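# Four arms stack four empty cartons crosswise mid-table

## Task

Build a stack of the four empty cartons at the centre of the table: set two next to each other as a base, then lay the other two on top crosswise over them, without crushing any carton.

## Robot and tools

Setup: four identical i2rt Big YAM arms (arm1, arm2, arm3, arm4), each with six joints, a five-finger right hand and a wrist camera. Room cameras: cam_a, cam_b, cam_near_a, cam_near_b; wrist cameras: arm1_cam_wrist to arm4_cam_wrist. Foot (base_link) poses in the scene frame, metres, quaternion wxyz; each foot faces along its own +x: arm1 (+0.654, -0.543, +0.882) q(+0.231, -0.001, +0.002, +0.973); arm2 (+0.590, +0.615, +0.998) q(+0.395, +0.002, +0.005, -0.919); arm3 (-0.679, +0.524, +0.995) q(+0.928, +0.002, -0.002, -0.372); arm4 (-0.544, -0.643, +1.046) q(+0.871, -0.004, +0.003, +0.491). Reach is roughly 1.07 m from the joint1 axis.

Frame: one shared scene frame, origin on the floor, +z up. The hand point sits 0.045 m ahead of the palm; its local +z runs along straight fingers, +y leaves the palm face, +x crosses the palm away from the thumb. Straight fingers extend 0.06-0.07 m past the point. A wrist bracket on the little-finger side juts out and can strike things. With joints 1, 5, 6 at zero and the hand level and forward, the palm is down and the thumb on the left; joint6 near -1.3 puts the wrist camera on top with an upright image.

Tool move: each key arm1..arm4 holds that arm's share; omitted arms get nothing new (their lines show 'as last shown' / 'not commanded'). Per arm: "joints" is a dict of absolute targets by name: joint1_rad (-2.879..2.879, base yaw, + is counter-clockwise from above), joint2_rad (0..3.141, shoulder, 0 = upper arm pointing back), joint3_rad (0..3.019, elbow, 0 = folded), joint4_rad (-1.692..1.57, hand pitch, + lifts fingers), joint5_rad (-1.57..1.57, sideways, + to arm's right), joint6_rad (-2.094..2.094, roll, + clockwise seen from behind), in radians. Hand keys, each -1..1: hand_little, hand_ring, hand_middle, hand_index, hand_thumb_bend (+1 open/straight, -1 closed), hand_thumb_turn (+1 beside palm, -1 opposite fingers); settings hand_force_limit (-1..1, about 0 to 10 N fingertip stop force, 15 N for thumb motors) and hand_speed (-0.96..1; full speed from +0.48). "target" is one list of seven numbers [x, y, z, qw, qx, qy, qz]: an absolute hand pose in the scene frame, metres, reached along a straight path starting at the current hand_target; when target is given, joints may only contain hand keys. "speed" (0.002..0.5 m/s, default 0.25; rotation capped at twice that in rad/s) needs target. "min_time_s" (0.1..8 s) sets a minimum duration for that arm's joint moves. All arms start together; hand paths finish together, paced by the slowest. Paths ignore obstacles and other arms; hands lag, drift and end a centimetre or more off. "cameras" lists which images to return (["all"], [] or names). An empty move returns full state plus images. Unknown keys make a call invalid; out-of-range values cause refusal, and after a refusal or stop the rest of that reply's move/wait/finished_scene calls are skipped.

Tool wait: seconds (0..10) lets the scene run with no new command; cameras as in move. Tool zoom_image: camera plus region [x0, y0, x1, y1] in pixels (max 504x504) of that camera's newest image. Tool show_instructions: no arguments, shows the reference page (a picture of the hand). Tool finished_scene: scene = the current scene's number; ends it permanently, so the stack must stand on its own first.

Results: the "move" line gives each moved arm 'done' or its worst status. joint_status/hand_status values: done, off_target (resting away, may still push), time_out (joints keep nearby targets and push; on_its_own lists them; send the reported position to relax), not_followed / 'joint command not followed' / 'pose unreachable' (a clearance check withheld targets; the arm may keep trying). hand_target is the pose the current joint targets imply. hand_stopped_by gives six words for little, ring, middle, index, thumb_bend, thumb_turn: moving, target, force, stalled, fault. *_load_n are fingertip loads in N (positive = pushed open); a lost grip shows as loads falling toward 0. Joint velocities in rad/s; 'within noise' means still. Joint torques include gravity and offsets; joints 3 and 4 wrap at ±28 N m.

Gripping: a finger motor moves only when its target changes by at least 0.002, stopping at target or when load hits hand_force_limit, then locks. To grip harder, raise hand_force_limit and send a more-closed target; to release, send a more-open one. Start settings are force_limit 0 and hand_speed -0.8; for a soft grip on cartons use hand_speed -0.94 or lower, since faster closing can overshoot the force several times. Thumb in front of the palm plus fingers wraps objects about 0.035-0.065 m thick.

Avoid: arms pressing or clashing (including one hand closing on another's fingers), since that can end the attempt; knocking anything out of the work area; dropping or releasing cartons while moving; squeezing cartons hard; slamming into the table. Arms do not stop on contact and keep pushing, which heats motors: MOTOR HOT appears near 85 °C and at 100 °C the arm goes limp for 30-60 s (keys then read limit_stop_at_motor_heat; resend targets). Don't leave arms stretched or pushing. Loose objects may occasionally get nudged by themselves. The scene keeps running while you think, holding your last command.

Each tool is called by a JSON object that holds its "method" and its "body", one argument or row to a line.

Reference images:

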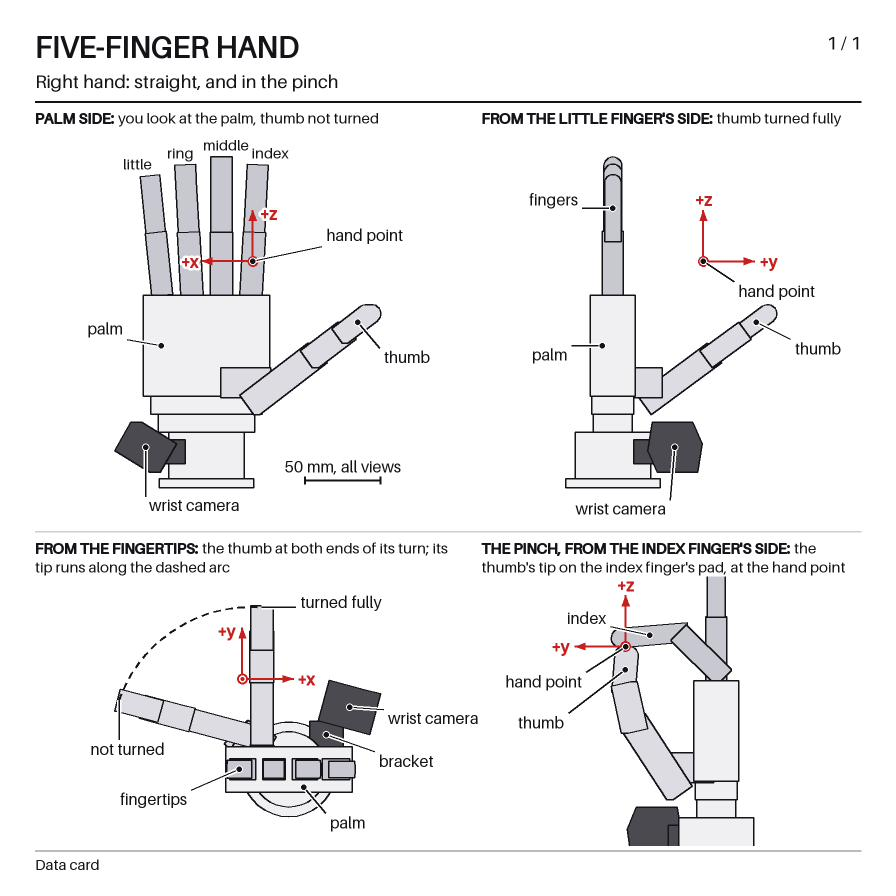

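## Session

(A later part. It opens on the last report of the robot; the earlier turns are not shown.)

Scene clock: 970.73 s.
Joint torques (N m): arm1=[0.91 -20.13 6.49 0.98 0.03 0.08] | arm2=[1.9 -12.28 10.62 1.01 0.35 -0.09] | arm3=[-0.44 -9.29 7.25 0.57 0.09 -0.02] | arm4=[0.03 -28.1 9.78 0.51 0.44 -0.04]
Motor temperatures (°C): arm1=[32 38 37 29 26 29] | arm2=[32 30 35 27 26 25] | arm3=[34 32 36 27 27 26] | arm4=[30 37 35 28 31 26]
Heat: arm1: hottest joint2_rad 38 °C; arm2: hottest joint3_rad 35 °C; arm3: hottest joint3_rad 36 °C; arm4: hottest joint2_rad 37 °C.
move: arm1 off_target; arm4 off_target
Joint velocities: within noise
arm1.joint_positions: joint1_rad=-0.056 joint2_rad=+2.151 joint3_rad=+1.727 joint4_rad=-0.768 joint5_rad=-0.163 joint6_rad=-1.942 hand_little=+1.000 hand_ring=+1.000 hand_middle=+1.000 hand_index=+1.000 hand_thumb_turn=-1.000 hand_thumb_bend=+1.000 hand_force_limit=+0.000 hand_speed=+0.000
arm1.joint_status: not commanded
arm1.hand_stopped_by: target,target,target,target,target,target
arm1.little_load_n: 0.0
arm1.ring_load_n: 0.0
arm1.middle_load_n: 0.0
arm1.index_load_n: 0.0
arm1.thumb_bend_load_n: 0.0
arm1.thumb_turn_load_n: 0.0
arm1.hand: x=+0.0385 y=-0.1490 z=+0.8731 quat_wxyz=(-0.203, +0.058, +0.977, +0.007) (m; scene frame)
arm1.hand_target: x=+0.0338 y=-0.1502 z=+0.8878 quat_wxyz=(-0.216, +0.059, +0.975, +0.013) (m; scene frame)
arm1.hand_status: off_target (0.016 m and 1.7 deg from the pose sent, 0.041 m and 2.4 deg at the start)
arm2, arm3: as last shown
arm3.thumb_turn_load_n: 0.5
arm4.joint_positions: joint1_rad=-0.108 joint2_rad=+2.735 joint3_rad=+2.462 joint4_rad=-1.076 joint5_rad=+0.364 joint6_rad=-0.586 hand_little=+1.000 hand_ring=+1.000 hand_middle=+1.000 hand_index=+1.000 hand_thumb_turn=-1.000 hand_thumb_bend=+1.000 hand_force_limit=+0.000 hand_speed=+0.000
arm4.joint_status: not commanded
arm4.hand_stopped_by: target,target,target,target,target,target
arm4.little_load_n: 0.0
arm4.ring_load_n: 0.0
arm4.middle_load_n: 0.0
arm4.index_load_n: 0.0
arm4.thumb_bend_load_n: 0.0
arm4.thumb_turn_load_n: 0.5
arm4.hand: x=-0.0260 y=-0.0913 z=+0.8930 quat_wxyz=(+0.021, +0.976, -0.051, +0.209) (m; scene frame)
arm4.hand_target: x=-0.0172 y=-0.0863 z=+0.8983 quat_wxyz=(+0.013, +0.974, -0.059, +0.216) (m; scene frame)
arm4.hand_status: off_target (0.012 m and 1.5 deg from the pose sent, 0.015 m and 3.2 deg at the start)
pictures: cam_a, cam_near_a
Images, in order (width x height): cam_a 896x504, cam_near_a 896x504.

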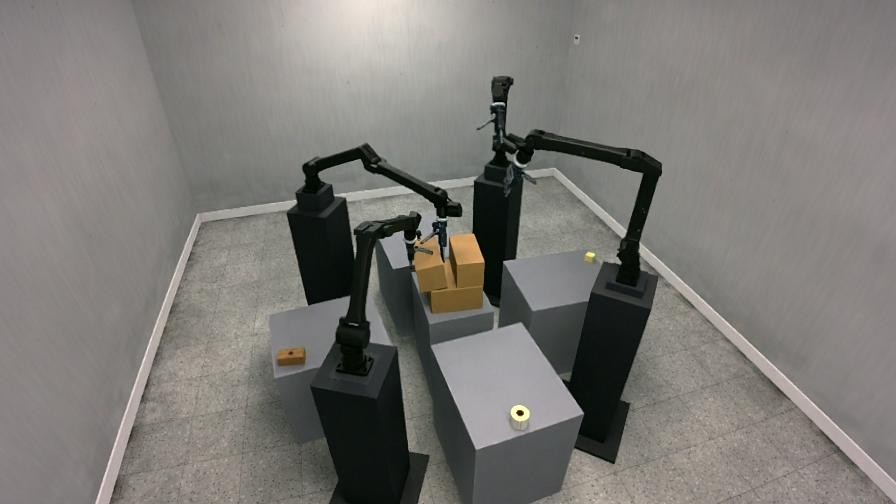

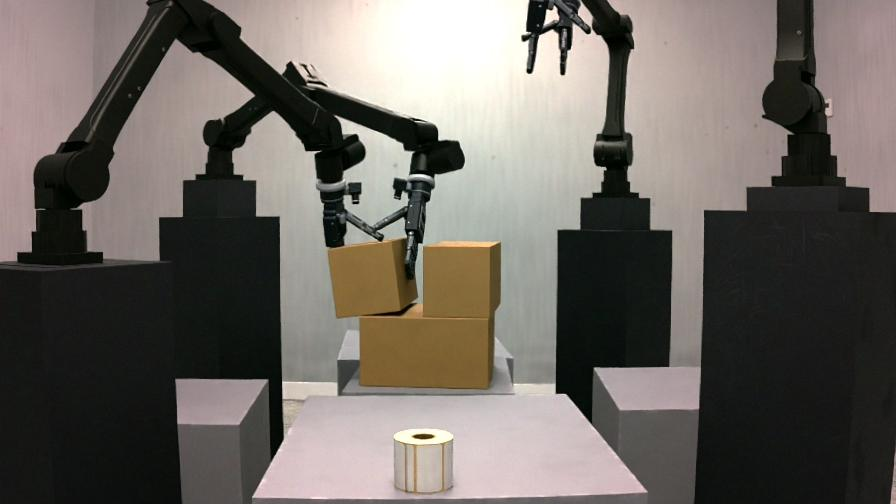

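{"method": "move", "body": {
  "arm1": {"target":[0.0400,-0.0930,0.906,-0.2159,0.0681,0.9740,0.0151],"speed":0.05},
  "arm4": {"target":[-0.0150,-0.0750,0.885,-0.0151,-0.9740,0.0681,-0.2159],"speed":0.05},
  "cameras": ["cam_near_a","cam_a"]
}}

{"method": "zoom_image", "body": {
  "camera": "cam_near_a",
  "region": [300, 140, 520, 340]
}}

{"method": "zoom_image", "body": {
  "camera": "cam_a",
  "region": [380, 180, 520, 320]
}}

Scene clock: 979.67 s.
Joint torques (N m): arm1=[-1.44 -17.96 11.48 0.36 0.22 -0.01] | arm2=[2.02 -12.57 10.4 0.98 0.31 -0.15] | arm3=[-0.38 -9.29 7.28 0.59 0.08 -0.03] | arm4=[0.38 -29.27 9.46 0.31 0.56 -0.08]
Motor temperatures (°C): arm1=[32 38 36 29 26 29] | arm2=[32 30 35 27 26 25] | arm3=[34 32 36 27 27 26] | arm4=[30 37 36 28 31 26]
Heat: arm1: hottest joint2_rad 38 °C; arm2: hottest joint3_rad 35 °C; arm3: hottest joint3_rad 36 °C; arm4: hottest joint2_rad 37 °C.
move: arm1 off_target; arm4 done
Joint velocities: within noise
arm1.joint_positions: joint1_rad=-0.101 joint2_rad=+2.166 joint3_rad=+1.784 joint4_rad=-0.848 joint5_rad=-0.190 joint6_rad=-1.985 hand_little=+1.000 hand_ring=+1.000 hand_middle=+1.000 hand_index=+1.000 hand_thumb_turn=-1.000 hand_thumb_bend=+1.000 hand_force_limit=+0.000 hand_speed=+0.000
arm1.joint_status: not commanded
arm1.hand_stopped_by: target,target,target,target,target,target
arm1.little_load_n: 0.0
arm1.ring_load_n: 0.0
arm1.middle_load_n: 0.0
arm1.index_load_n: 0.0
arm1.thumb_bend_load_n: 0.0
arm1.thumb_turn_load_n: 0.5
arm1.hand: x=+0.0508 y=-0.1242 z=+0.8806 quat_wxyz=(-0.192, +0.059, +0.980, -0.005) (m; scene frame)
arm1.hand_target: x=+0.0420 y=-0.0942 z=+0.9069 quat_wxyz=(-0.216, +0.068, +0.974, +0.016) (m; scene frame)
arm1.hand_status: off_target (0.042 m and 3.7 deg from the pose sent, 0.065 m and 2.1 deg at the start)
arm2: as last shown
arm3.joint_positions: joint1_rad=+0.320 joint2_rad=+1.293 joint3_rad=+1.513 joint4_rad=-1.186 joint5_rad=-0.124 joint6_rad=-1.853 hand_little=+1.000 hand_ring=+1.000 hand_middle=+1.000 hand_index=+1.000 hand_thumb_turn=-1.000 hand_thumb_bend=+1.000 hand_force_limit=+0.000 hand_speed=+0.000
arm3.joint_status: not commanded
arm3.hand_stopped_by: target,target,target,target,target,target
arm3.little_load_n: 0.0
arm3.ring_load_n: 0.0
arm3.middle_load_n: 0.0
arm3.index_load_n: 0.0
arm3.thumb_bend_load_n: -0.5
arm3.thumb_turn_load_n: 0.0
arm3.hand: x=-0.2456 y=+0.2697 z=+1.3603 quat_wxyz=(+0.049, +0.950, -0.058, +0.302) (m; scene frame)
arm3.hand_target: x=-0.2487 y=+0.2729 z=+1.3484 quat_wxyz=(+0.043, +0.955, -0.062, +0.287) (m; scene frame)
arm3.hand_status: not commanded
arm4.joint_positions: joint1_rad=-0.102 joint2_rad=+2.835 joint3_rad=+2.640 joint4_rad=-1.147 joint5_rad=+0.367 joint6_rad=-0.559 hand_little=+1.000 hand_ring=+1.000 hand_middle=+1.000 hand_index=+1.000 hand_thumb_turn=-1.000 hand_thumb_bend=+1.000 hand_force_limit=+0.000 hand_speed=+0.000
arm4.joint_status: not commanded
arm4.hand_stopped_by: target,target,target,target,target,target
arm4.little_load_n: 0.0
arm4.ring_load_n: 0.0
arm4.middle_load_n: 0.0
arm4.index_load_n: 0.0
arm4.thumb_bend_load_n: 0.0
arm4.thumb_turn_load_n: 0.0
arm4.hand: x=-0.0207 y=-0.0753 z=+0.8837 quat_wxyz=(+0.015, +0.975, -0.062, +0.213) (m; scene frame)
arm4.hand_target: x=-0.0152 y=-0.0753 z=+0.8850 quat_wxyz=(+0.014, +0.974, -0.068, +0.216) (m; scene frame)
arm4.hand_status: done (0.006 m and 0.8 deg from the pose sent, 0.021 m and 2.2 deg at the start)
pictures: cam_a, cam_near_a
Images, in order (width x height): cam_a 896x504, cam_near_a 896x504.

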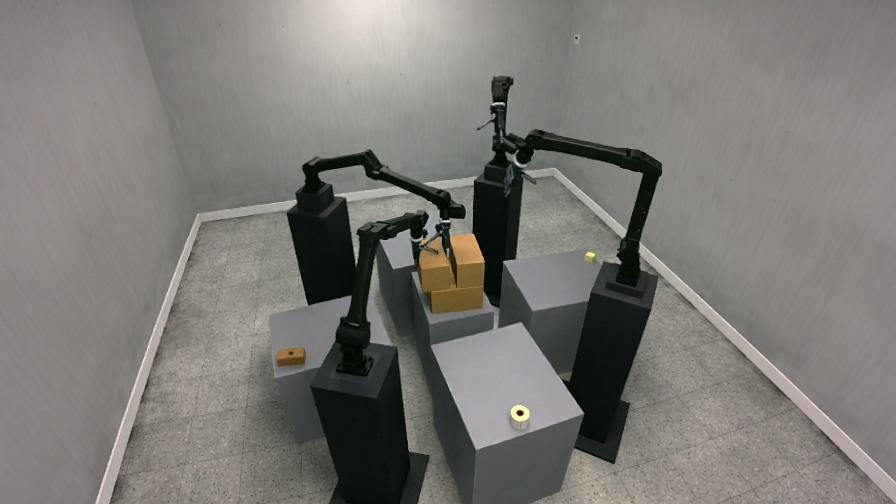

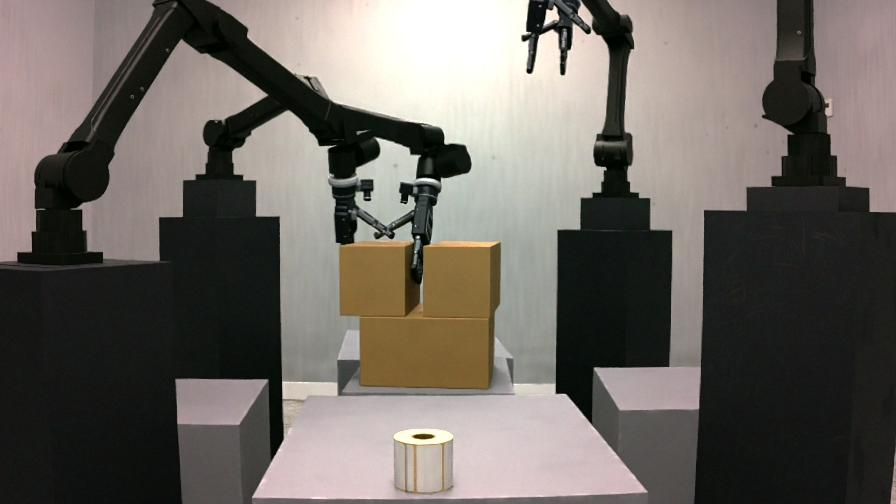

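Scaled by 2.291 from the camera's 896x504 image, which has a finer 1280x720 frame.

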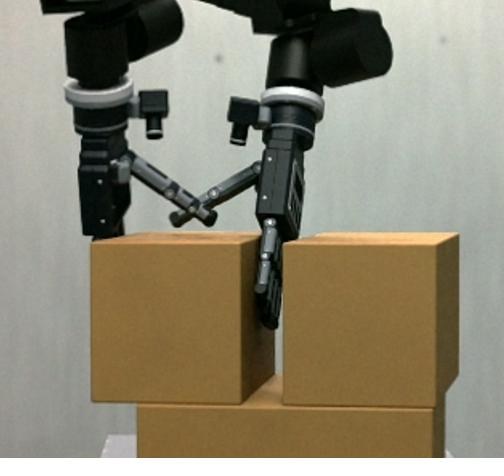

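Scaled by 3.600 from the camera's 896x504 image, which has a finer 1280x720 frame.

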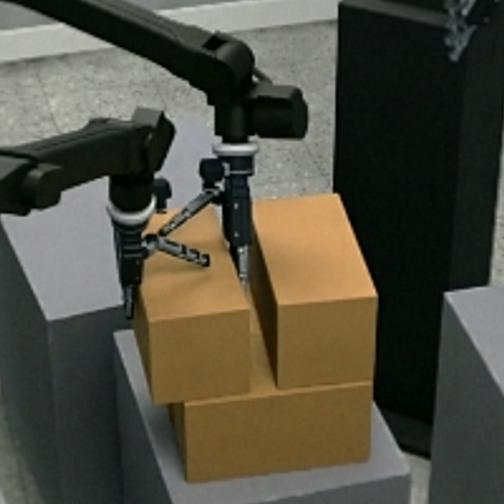

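{"method": "move", "body": {
  "arm1": {"target":[0.0440,-0.1600,0.893,-0.2159,0.0681,0.9740,0.0151],"speed":0.04},
  "arm4": {"target":[-0.0150,-0.0690,0.885,-0.0151,-0.9740,0.0681,-0.2159],"speed":0.04},
  "cameras": ["cam_near_a","cam_a"]
}}

{"method": "zoom_image", "body": {
  "camera": "cam_near_a",
  "region": [300, 140, 520, 340]
}}

{"method": "zoom_image", "body": {
  "camera": "cam_a",
  "region": [380, 180, 520, 320]
}}

Scene clock: 988.20 s.
Joint torques (N m): arm1=[0.62 -19.55 6.6 0.98 0.07 0.05] | arm2=[2.2 -12.28 10.33 1.06 0.37 -0.12] | arm3=[-0.26 -9.29 7.3 0.55 0.09 -0.03] | arm4=[0.44 -28.51 10.07 0.64 0.46 -0.04]
Motor temperatures (°C): arm1=[32 38 36 29 26 29] | arm2=[32 30 35 27 26 25] | arm3=[34 32 36 27 27 26] | arm4=[30 38 36 28 30 26]
Heat: arm1: hottest joint2_rad 38 °C; arm2: hottest joint3_rad 35 °C; arm3: hottest joint3_rad 36 °C; arm4: hottest joint2_rad 38 °C.
move: arm1 off_target; arm4 done
Joint velocities: within noise
arm1.joint_positions: joint1_rad=-0.049 joint2_rad=+2.115 joint3_rad=+1.671 joint4_rad=-0.751 joint5_rad=-0.153 joint6_rad=-1.918 hand_little=+1.000 hand_ring=+1.000 hand_middle=+1.000 hand_index=+1.000 hand_thumb_turn=-1.000 hand_thumb_bend=+1.000 hand_force_limit=+0.000 hand_speed=+0.000
arm1.joint_status: not commanded
arm1.hand_stopped_by: target,target,target,target,target,target
arm1.little_load_n: 0.0
arm1.ring_load_n: 0.0
arm1.middle_load_n: -0.5
arm1.index_load_n: 0.0
arm1.thumb_bend_load_n: 0.0
arm1.thumb_turn_load_n: 0.0
arm1.hand: x=+0.0504 y=-0.1594 z=+0.8748 quat_wxyz=(-0.200, +0.068, +0.977, +0.008) (m; scene frame)
arm1.hand_target: x=+0.0442 y=-0.1599 z=+0.8929 quat_wxyz=(-0.216, +0.068, +0.974, +0.015) (m; scene frame)
arm1.hand_status: off_target (0.019 m and 2.1 deg from the pose sent, 0.039 m and 3.7 deg at the start)
arm2, arm3: as last shown
arm3.thumb_bend_load_n: 0.0
arm4.joint_positions: joint1_rad=-0.101 joint2_rad=+2.886 joint3_rad=+2.733 joint4_rad=-1.205 joint5_rad=+0.371 joint6_rad=-0.558 hand_little=+1.000 hand_ring=+1.000 hand_middle=+1.000 hand_index=+1.000 hand_thumb_turn=-1.000 hand_thumb_bend=+1.000 hand_force_limit=+0.000 hand_speed=+0.000
arm4.joint_status: not commanded
arm4.hand_stopped_by: target,target,target,target,target,target
arm4.little_load_n: 0.0
arm4.ring_load_n: 0.0
arm4.middle_load_n: 0.0
arm4.index_load_n: 0.0
arm4.thumb_bend_load_n: 0.0
arm4.thumb_turn_load_n: 0.0
arm4.hand: x=-0.0204 y=-0.0749 z=+0.8804 quat_wxyz=(+0.023, +0.976, -0.061, +0.210) (m; scene frame)
arm4.hand_target: x=-0.0152 y=-0.0693 z=+0.8853 quat_wxyz=(+0.014, +0.974, -0.068, +0.217) (m; scene frame)
arm4.hand_status: done (0.009 m and 1.4 deg from the pose sent, 0.009 m and 0.8 deg at the start)
pictures: cam_a, cam_near_a
Images, in order (width x height): cam_a 896x504, cam_near_a 896x504.

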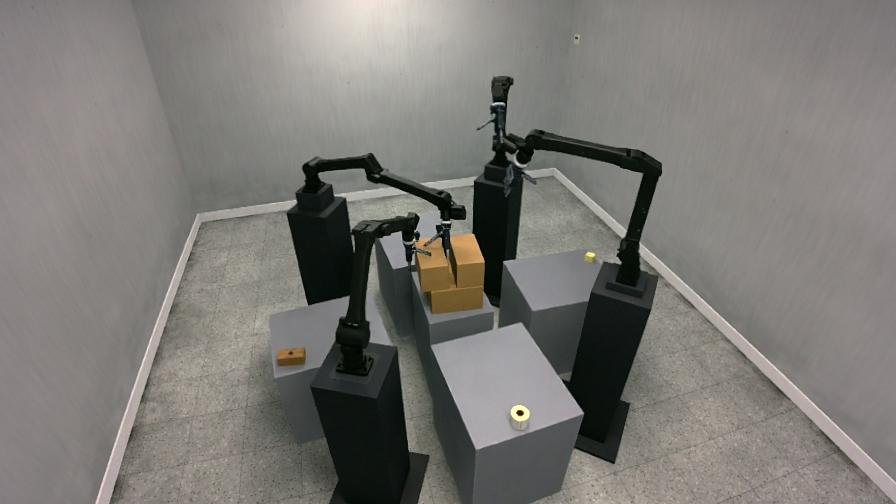

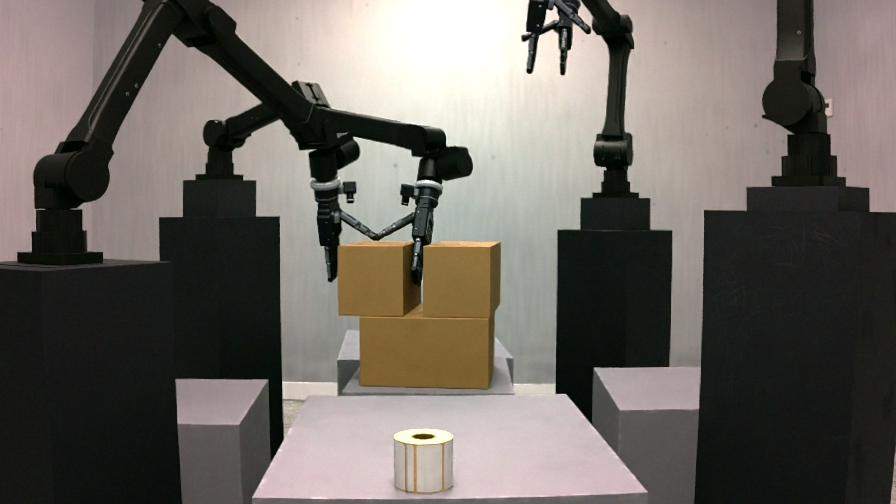

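Scaled by 2.291 from the camera's 896x504 image, which has a finer 1280x720 frame.

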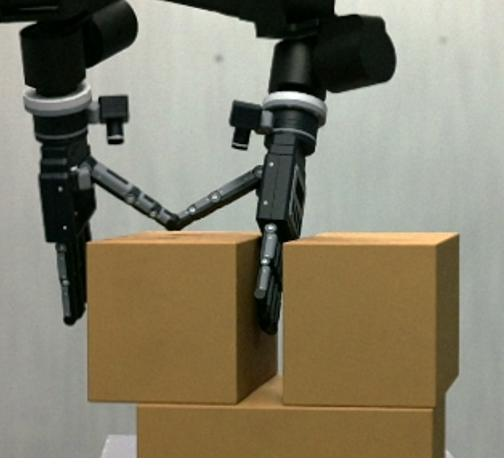

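Scaled by 3.600 from the camera's 896x504 image, which has a finer 1280x720 frame.

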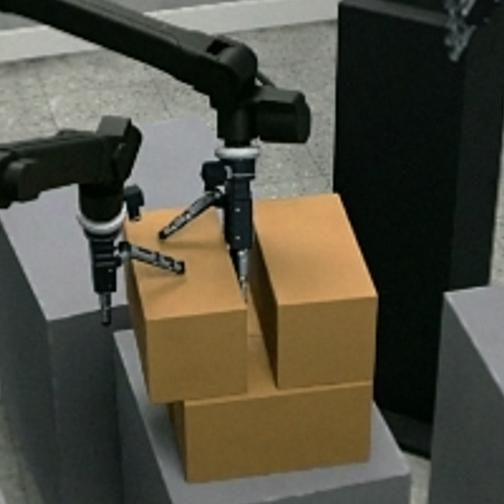

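{"method": "move", "body": {
  "arm4": {"target":[-0.0170,-0.0670,1.0,-0.0151,-0.9740,0.0681,-0.2159],"speed":0.08},
  "cameras": ["cam_near_a","cam_a"]
}}

Scene clock: 993.43 s.
Joint torques (N m): arm1=[0.85 -19.66 6.54 0.96 0.05 0.08] | arm2=[2.14 -12.86 10.48 1.16 0.35 -0.12] | arm3=[-0.26 -9.35 7.24 0.55 0.08 -0.02] | arm4=[0.91 -29.86 10.1 0.66 0.44 -0.05]
Motor temperatures (°C): arm1=[32 38 36 29 26 29] | arm2=[32 30 35 27 26 25] | arm3=[34 32 36 27 27 26] | arm4=[30 38 36 28 30 26]
Heat: arm1: hottest joint2_rad 38 °C; arm2: hottest joint3_rad 35 °C; arm3: hottest joint3_rad 36 °C; arm4: hottest joint2_rad 38 °C.
move: arm4 off_target
Joint velocities: within noise
arm1, arm2, arm3: as last shown
arm1.middle_load_n: 0.0
arm1.hand: x=+0.0504 y=-0.1595 z=+0.8747 quat_wxyz=(-0.200, +0.068, +0.977, +0.008) (m; scene frame)
arm1.hand_target: x=+0.0442 y=-0.1599 z=+0.8930 quat_wxyz=(-0.216, +0.068, +0.974, +0.015) (m; scene frame)
arm2.thumb_turn_load_n: 0.5
arm3.middle_load_n: -0.5
arm4.joint_positions: joint1_rad=-0.101 joint2_rad=+2.812 joint3_rad=+2.873 joint4_rad=-1.424 joint5_rad=+0.372 joint6_rad=-0.557 hand_little=+1.000 hand_ring=+1.000 hand_middle=+1.000 hand_index=+1.000 hand_thumb_turn=-1.000 hand_thumb_bend=+1.000 hand_force_limit=+0.000 hand_speed=+0.000
arm4.joint_status: not commanded
arm4.hand_stopped_by: target,target,target,target,target,target
arm4.little_load_n: 0.0
arm4.ring_load_n: 0.0
arm4.middle_load_n: 0.0
arm4.index_load_n: 0.0
arm4.thumb_bend_load_n: 0.0
arm4.thumb_turn_load_n: 0.0
arm4.hand: x=-0.0206 y=-0.0746 z=+0.9900 quat_wxyz=(+0.025, +0.976, -0.061, +0.209) (m; scene frame)
arm4.hand_target: x=-0.0175 y=-0.0677 z=+1.0001 quat_wxyz=(+0.012, +0.974, -0.067, +0.218) (m; scene frame)
arm4.hand_status: off_target (0.013 m and 1.6 deg from the pose sent, 0.120 m and 1.4 deg at the start)
pictures: cam_a, cam_near_a
Images, in order (width x height): cam_a 896x504, cam_near_a 896x504.

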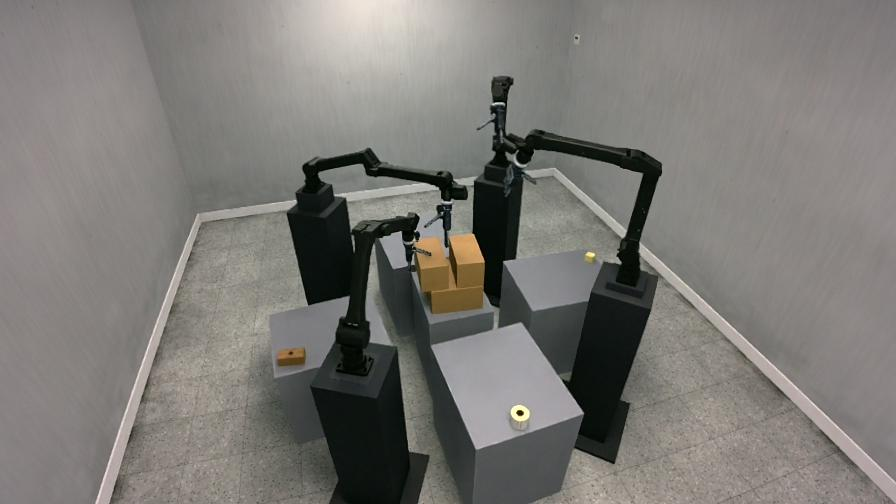

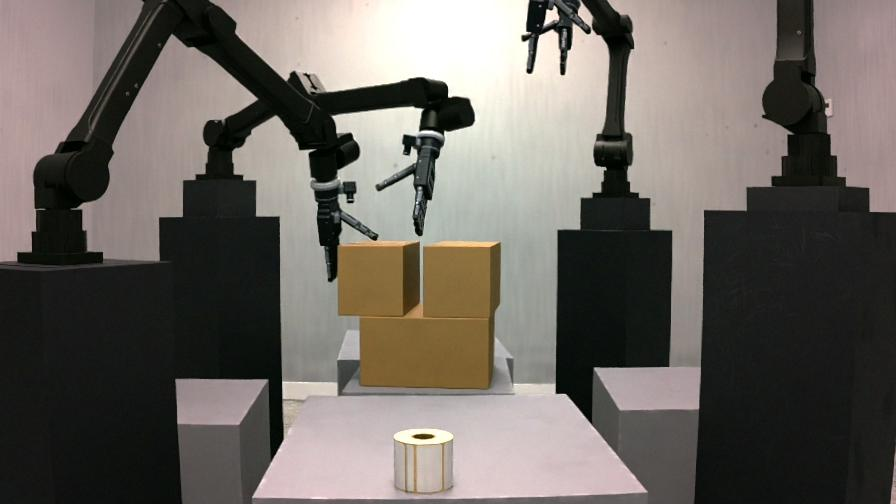

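{"method": "move", "body": {
  "arm4": {"joints":{"joint2_rad":1.4,"joint3_rad":1.5,"joint4_rad":-1.1},"min_time_s":5},
  "cameras": ["cam_near_a","cam_near_b","cam_a"]
}}

{"method": "zoom_image", "body": {
  "camera": "cam_near_a",
  "region": [310, 200, 530, 400]
}}

{"method": "zoom_image", "body": {
  "camera": "cam_near_b",
  "region": [330, 180, 510, 360]
}}

{"method": "zoom_image", "body": {
  "camera": "cam_a",
  "region": [400, 210, 510, 320]
}}

Scene clock: 1002.37 s.
Joint torques (N m): arm1=[1.08 -19.9 6.64 0.95 0.05 0.08] | arm2=[1.79 -12.57 10.29 0.95 0.33 -0.16] | arm3=[-0.5 -9.29 7.24 0.55 0.08 -0.02] | arm4=[1.32 -14.27 7.73 1.88 0.39 -0.06]
Motor temperatures (°C): arm1=[32 39 35 29 25 29] | arm2=[32 30 35 27 26 25] | arm3=[34 32 36 27 27 26] | arm4=[30 39 36 28 30 26]
Heat: arm1: hottest joint2_rad 39 °C; arm2: hottest joint3_rad 35 °C; arm3: hottest joint3_rad 36 °C; arm4: hottest joint2_rad 39 °C.
move: arm4 done
Joint velocities: within noise
arm1, arm2, arm3: as last shown
arm2.little_load_n: -0.5
arm2.middle_load_n: -0.5
arm2.thumb_turn_load_n: 0.0
arm3.middle_load_n: 0.0
arm4.joint_positions: joint1_rad=-0.101 joint2_rad=+1.408 joint3_rad=+1.496 joint4_rad=-1.113 joint5_rad=+0.372 joint6_rad=-0.557 hand_little=+1.000 hand_ring=+1.000 hand_middle=+1.000 hand_index=+1.000 hand_thumb_turn=-1.000 hand_thumb_bend=+1.000 hand_force_limit=+0.000 hand_speed=+0.000
arm4.joint_status: all done
arm4.hand_stopped_by: target,target,target,target,target,target
arm4.little_load_n: 0.0
arm4.ring_load_n: 0.0
arm4.middle_load_n: 0.0
arm4.index_load_n: 0.0
arm4.thumb_bend_load_n: 0.0
arm4.thumb_turn_load_n: 0.0
arm4.hand: x=-0.1932 y=-0.3012 z=+1.3397 quat_wxyz=(-0.113, +0.944, -0.090, +0.296) (m; scene frame)
arm4.hand_target: x=-0.1923 y=-0.2981 z=+1.3459 quat_wxyz=(-0.124, +0.940, -0.096, +0.303) (m; scene frame)
arm4.hand_status: not commanded
pictures: cam_a, cam_near_a, cam_near_b
Images, in order (width x height): cam_a 896x504, cam_near_a 896x504, cam_near_b 896x504.

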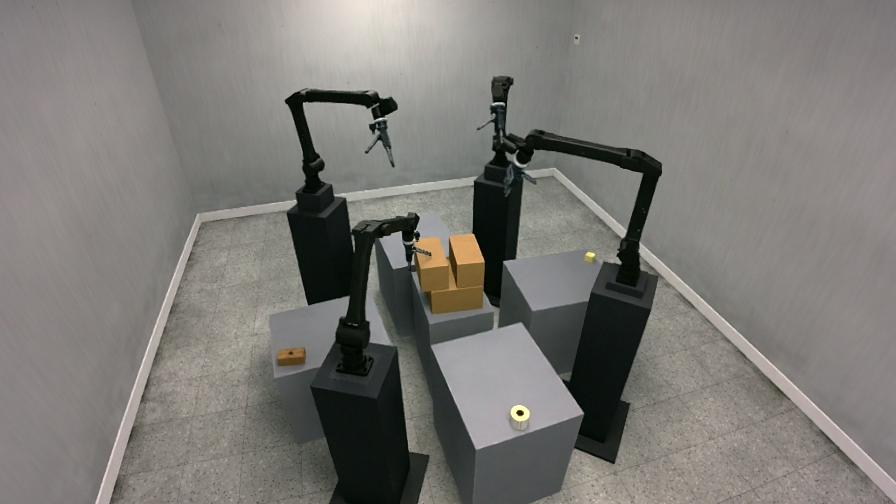

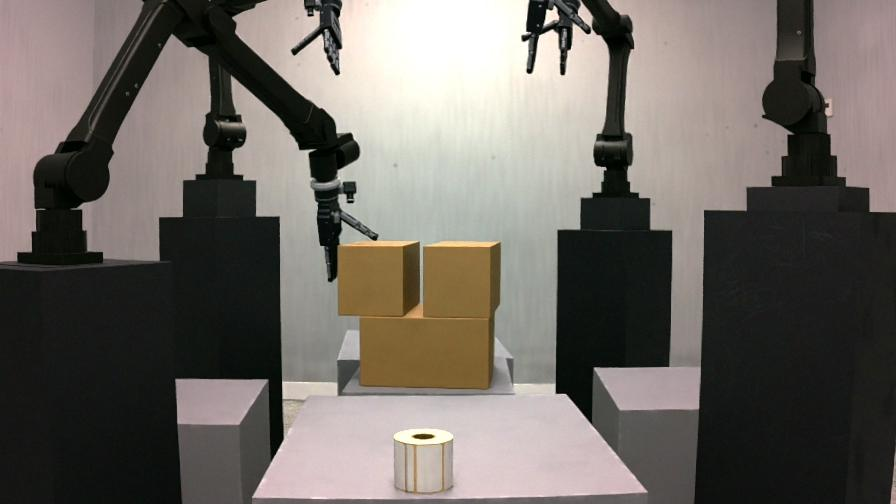

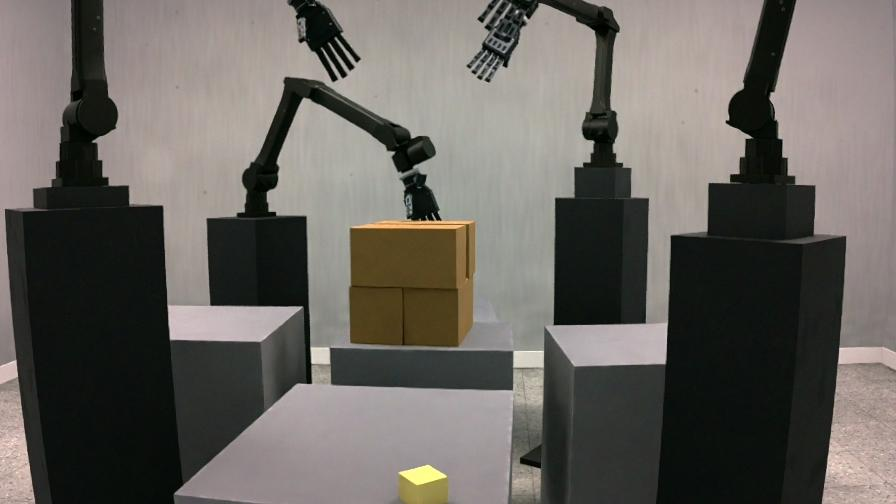

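Scaled by 2.291 from the camera's 896x504 image, which has a finer 1280x720 frame.

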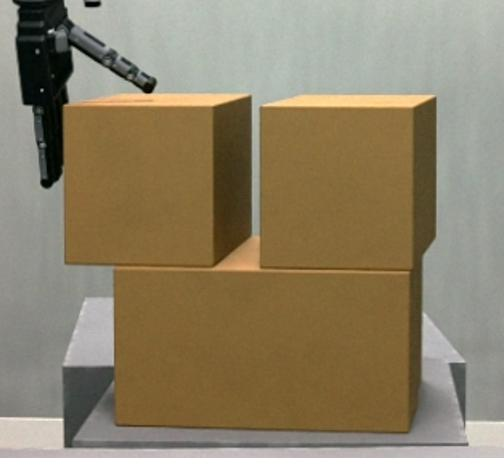

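Scaled by 2.800 from the camera's 896x504 image, which has a finer 1280x720 frame.

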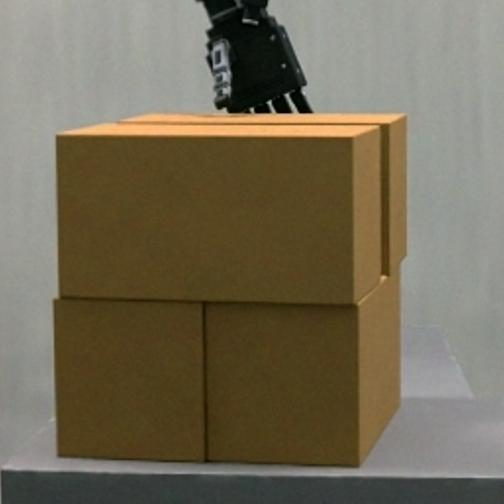

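Scaled by 4.582 from the camera's 896x504 image, which has a finer 1280x720 frame.

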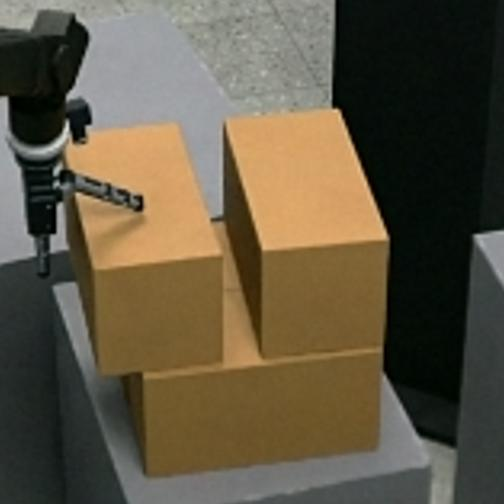

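{"method": "move", "body": {
  "arm1": {"target":[0.0400,-0.1000,0.893,-0.2159,0.0681,0.9740,0.0151],"speed":0.04},
  "cameras": ["cam_near_a","cam_a"]
}}

{"method": "zoom_image", "body": {
  "camera": "cam_near_a",
  "region": [310, 200, 530, 400]
}}

{"method": "zoom_image", "body": {
  "camera": "cam_a",
  "region": [400, 210, 510, 320]
}}

Scene clock: 1014.57 s.
Joint torques (N m): arm1=[-0.03 -18.2 11.04 0.35 -0.08 -0.13] | arm2=[2.02 -12.16 10.5 1.09 0.34 -0.16] | arm3=[-0.26 -9.29 7.25 0.57 0.08 -0.03] | arm4=[0.97 -14.45 7.65 1.83 0.41 -0.05]
Motor temperatures (°C): arm1=[32 39 35 29 25 29] | arm2=[32 30 35 27 26 25] | arm3=[34 32 36 27 27 26] | arm4=[30 38 36 28 30 26]
Heat: arm1: hottest joint2_rad 39 °C; arm2: hottest joint3_rad 35 °C; arm3: hottest joint3_rad 36 °C; arm4: hottest joint2_rad 38 °C.
move: arm1 off_target
Joint velocities: within noise
arm1.joint_positions: joint1_rad=-0.110 joint2_rad=+2.167 joint3_rad=+1.762 joint4_rad=-0.808 joint5_rad=-0.179 joint6_rad=-1.968 hand_little=+1.000 hand_ring=+1.000 hand_middle=+1.000 hand_index=+1.000 hand_thumb_turn=-1.000 hand_thumb_bend=+1.000 hand_force_limit=+0.000 hand_speed=+0.000
arm1.joint_status: not commanded
arm1.hand_stopped_by: target,target,target,target,target,target
arm1.little_load_n: 0.0
arm1.ring_load_n: 0.0
arm1.middle_load_n: 0.0
arm1.index_load_n: 0.0
arm1.thumb_bend_load_n: 0.0
arm1.thumb_turn_load_n: 0.0
arm1.hand: x=+0.0560 y=-0.1168 z=+0.8734 quat_wxyz=(-0.197, +0.072, +0.978, +0.004) (m; scene frame)
arm1.hand_target: x=+0.0411 y=-0.1009 z=+0.8938 quat_wxyz=(-0.216, +0.068, +0.974, +0.015) (m; scene frame)
arm1.hand_status: off_target (0.030 m and 2.6 deg from the pose sent, 0.063 m and 2.1 deg at the start)
arm2, arm3, arm4: as last shown
arm2.little_load_n: 0.0
arm2.middle_load_n: 0.0
arm2.index_load_n: 0.5
pictures: cam_a, cam_near_a
Images, in order (width x height): cam_a 896x504, cam_near_a 896x504.

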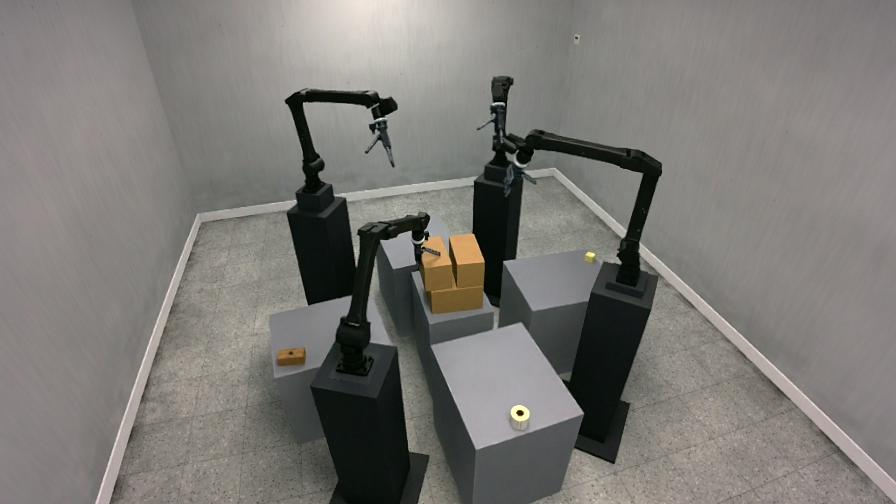

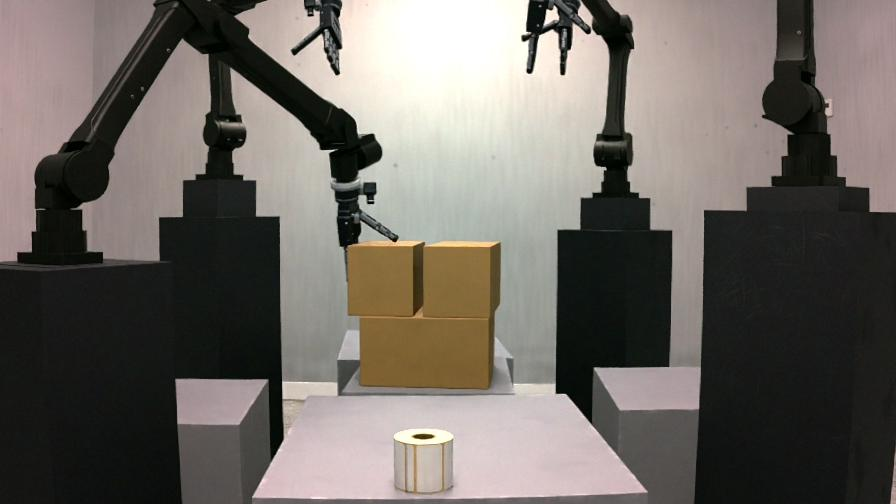

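Scaled by 2.291 from the camera's 896x504 image, which has a finer 1280x720 frame.

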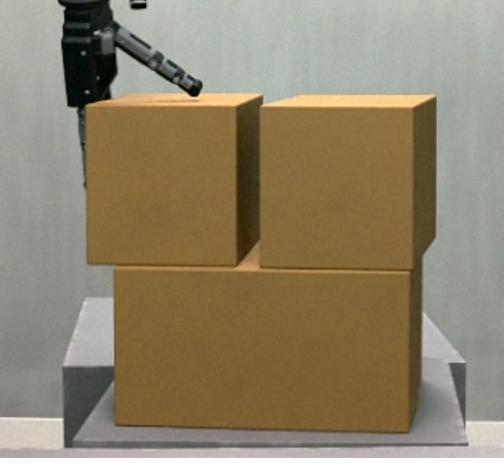

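Scaled by 4.582 from the camera's 896x504 image, which has a finer 1280x720 frame.

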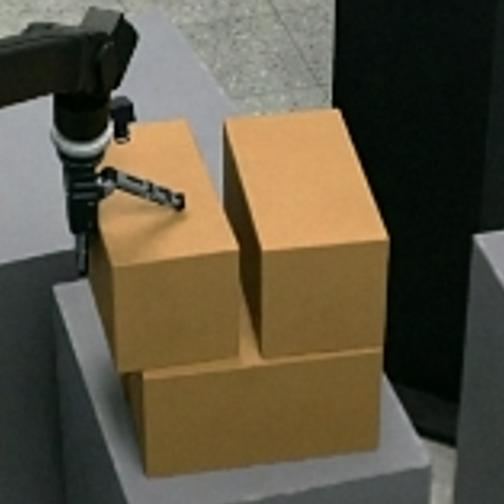

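{"method": "move", "body": {
  "arm1": {"target":[0.0050,-0.1400,0.893,-0.2159,0.0681,0.9740,0.0151],"speed":0.08}
}}

{"method": "move", "body": {
  "arm1": {"target":[0.0080,-0.0800,0.893,-0.2159,0.0681,0.9740,0.0151],"speed":0.04},
  "cameras": ["cam_near_a","cam_a"]
}}

{"method": "zoom_image", "body": {
  "camera": "cam_near_a",
  "region": [310, 200, 530, 400]
}}

{"method": "zoom_image", "body": {
  "camera": "cam_a",
  "region": [400, 210, 510, 320]
}}

Scene clock: 1022.80 s.
Joint torques (N m): arm1=[0.44 -18.2 11.03 0.21 0.06 0.09] | arm2=[3.19 -12.45 10.44 1.03 0.32 -0.15] | arm3=[-0.38 -9.29 7.31 0.58 0.09 -0.02] | arm4=[1.03 -14.74 7.71 1.85 0.42 -0.06]
Motor temperatures (°C): arm1=[32 39 35 29 25 29] | arm2=[32 30 35 27 26 25] | arm3=[34 32 36 27 27 26] | arm4=[30 37 36 28 30 26]
Heat: arm1: hottest joint2_rad 39 °C; arm2: hottest joint3_rad 35 °C; arm3: hottest joint3_rad 36 °C; arm4: hottest joint2_rad 37 °C.
move: arm1 off_target
Joint velocities: within noise
arm1.joint_positions: joint1_rad=-0.040 joint2_rad=+2.192 joint3_rad=+1.802 joint4_rad=-0.812 joint5_rad=-0.152 joint6_rad=-1.916 hand_little=+1.000 hand_ring=+1.000 hand_middle=+1.000 hand_index=+1.000 hand_thumb_turn=-1.000 hand_thumb_bend=+1.000 hand_force_limit=+0.000 hand_speed=+0.000
arm1.joint_status: not commanded
arm1.hand_stopped_by: target,target,target,target,target,target
arm1.little_load_n: 0.0
arm1.ring_load_n: 0.0
arm1.middle_load_n: 0.0
arm1.index_load_n: 0.0
arm1.thumb_bend_load_n: 0.0
arm1.thumb_turn_load_n: 0.0
arm1.hand: x=+0.0225 y=-0.1514 z=+0.8728 quat_wxyz=(-0.197, +0.065, +0.978, +0.006) (m; scene frame)
arm1.hand_target: x=+0.0062 y=-0.1406 z=+0.8934 quat_wxyz=(-0.216, +0.068, +0.974, +0.015) (m; scene frame)
arm1.hand_status: off_target (0.029 m and 2.5 deg from the pose sent, 0.060 m and 2.6 deg at the start)
arm2, arm3, arm4: as last shown
arm2.index_load_n: 0.0
arm3.index_load_n: 0.5
arm3.thumb_turn_load_n: 0.5
pictures: none

Scene clock: 1024.93 s.
Joint torques (N m): arm1=[0.03 -19.31 11.25 0.38 -0.06 -0.1] | arm2=[1.96 -12.75 10.45 0.95 0.35 -0.16] | arm3=[-0.5 -9.35 7.28 0.58 0.08 -0.03] | arm4=[1.08 -14.51 7.76 1.83 0.43 -0.07]
Motor temperatures (°C): arm1=[32 39 35 29 25 29] | arm2=[32 30 35 27 26 25] | arm3=[34 32 36 27 27 26] | arm4=[30 37 36 28 30 26]
Heat: arm1: hottest joint2_rad 39 °C; arm2: hottest joint3_rad 35 °C; arm3: hottest joint3_rad 36 °C; arm4: hottest joint2_rad 37 °C.
move: arm1 off_target
Joint velocities: within noise
arm1.joint_positions: joint1_rad=-0.108 joint2_rad=+2.274 joint3_rad=+1.952 joint4_rad=-0.892 joint5_rad=-0.178 joint6_rad=-1.968 hand_little=+1.000 hand_ring=+1.000 hand_middle=+1.000 hand_index=+1.000 hand_thumb_turn=-1.000 hand_thumb_bend=+1.000 hand_force_limit=+0.000 hand_speed=+0.000
arm1.joint_status: not commanded
arm1.hand_stopped_by: target,target,target,target,target,target
arm1.little_load_n: 0.0
arm1.ring_load_n: 0.0
arm1.middle_load_n: 0.0
arm1.index_load_n: 0.0
arm1.thumb_bend_load_n: 0.0
arm1.thumb_turn_load_n: 0.0
arm1.hand: x=+0.0225 y=-0.0968 z=+0.8725 quat_wxyz=(-0.197, +0.071, +0.978, +0.003) (m; scene frame)
arm1.hand_target: x=+0.0093 y=-0.0809 z=+0.8934 quat_wxyz=(-0.216, +0.068, +0.974, +0.015) (m; scene frame)
arm1.hand_status: off_target (0.030 m and 2.7 deg from the pose sent, 0.076 m and 2.5 deg at the start)
arm2.joint_positions: joint1_rad=+0.101 joint2_rad=+1.504 joint3_rad=+1.607 joint4_rad=-1.216 joint5_rad=+0.366 joint6_rad=-0.580 hand_little=+1.000 hand_ring=+1.000 hand_middle=+1.000 hand_index=+1.000 hand_thumb_turn=-1.000 hand_thumb_bend=+1.000 hand_force_limit=+0.000 hand_speed=+0.000
arm2.joint_status: not commanded
arm2.hand_stopped_by: target,target,target,target,target,target
arm2.little_load_n: 0.0
arm2.ring_load_n: 0.0
arm2.middle_load_n: 0.0
arm2.index_load_n: 0.0
arm2.thumb_bend_load_n: 0.0
arm2.thumb_turn_load_n: 0.0
arm2.hand: x=+0.2257 y=+0.2669 z=+1.2906 quat_wxyz=(+0.275, -0.078, -0.956, +0.074) (m; scene frame)
arm2.hand_target: x=+0.2287 y=+0.2612 z=+1.2905 quat_wxyz=(+0.279, -0.068, -0.955, +0.079) (m; scene frame)
arm2.hand_status: not commanded
arm3, arm4: as last shown
arm3.index_load_n: 0.0
pictures: cam_a, cam_near_a
Images, in order (width x height): cam_a 896x504, cam_near_a 896x504.

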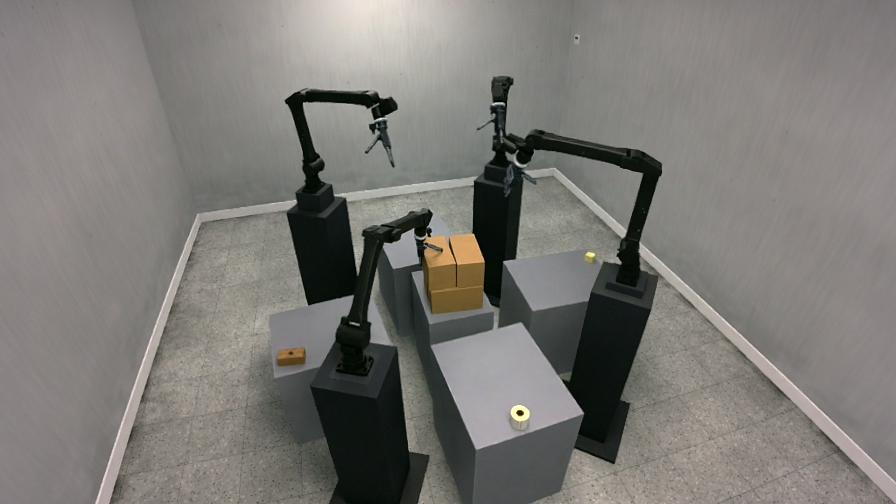

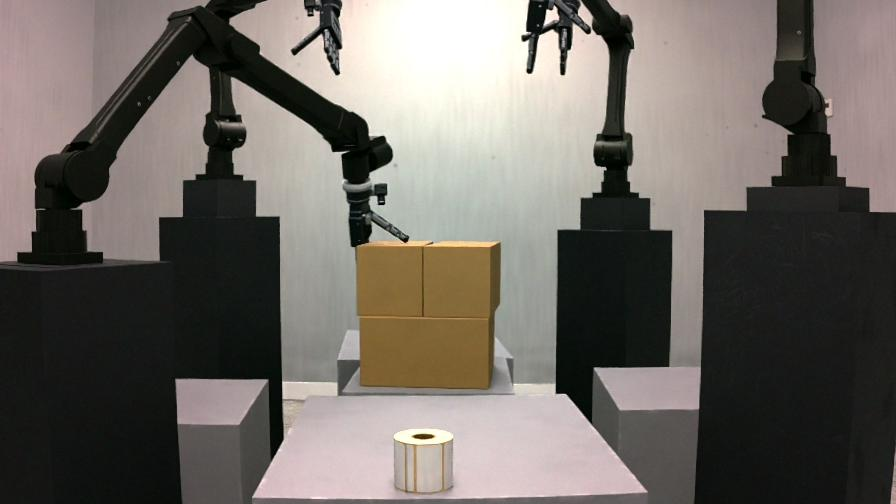

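Scaled by 2.291 from the camera's 896x504 image, which has a finer 1280x720 frame.

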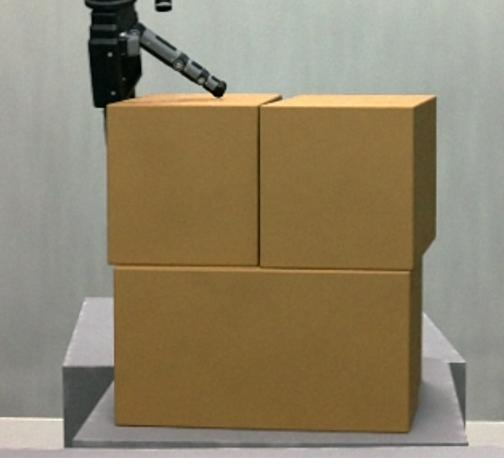

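Scaled by 4.582 from the camera's 896x504 image, which has a finer 1280x720 frame.

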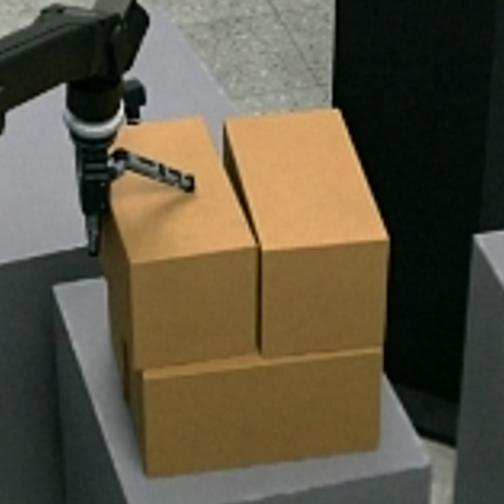

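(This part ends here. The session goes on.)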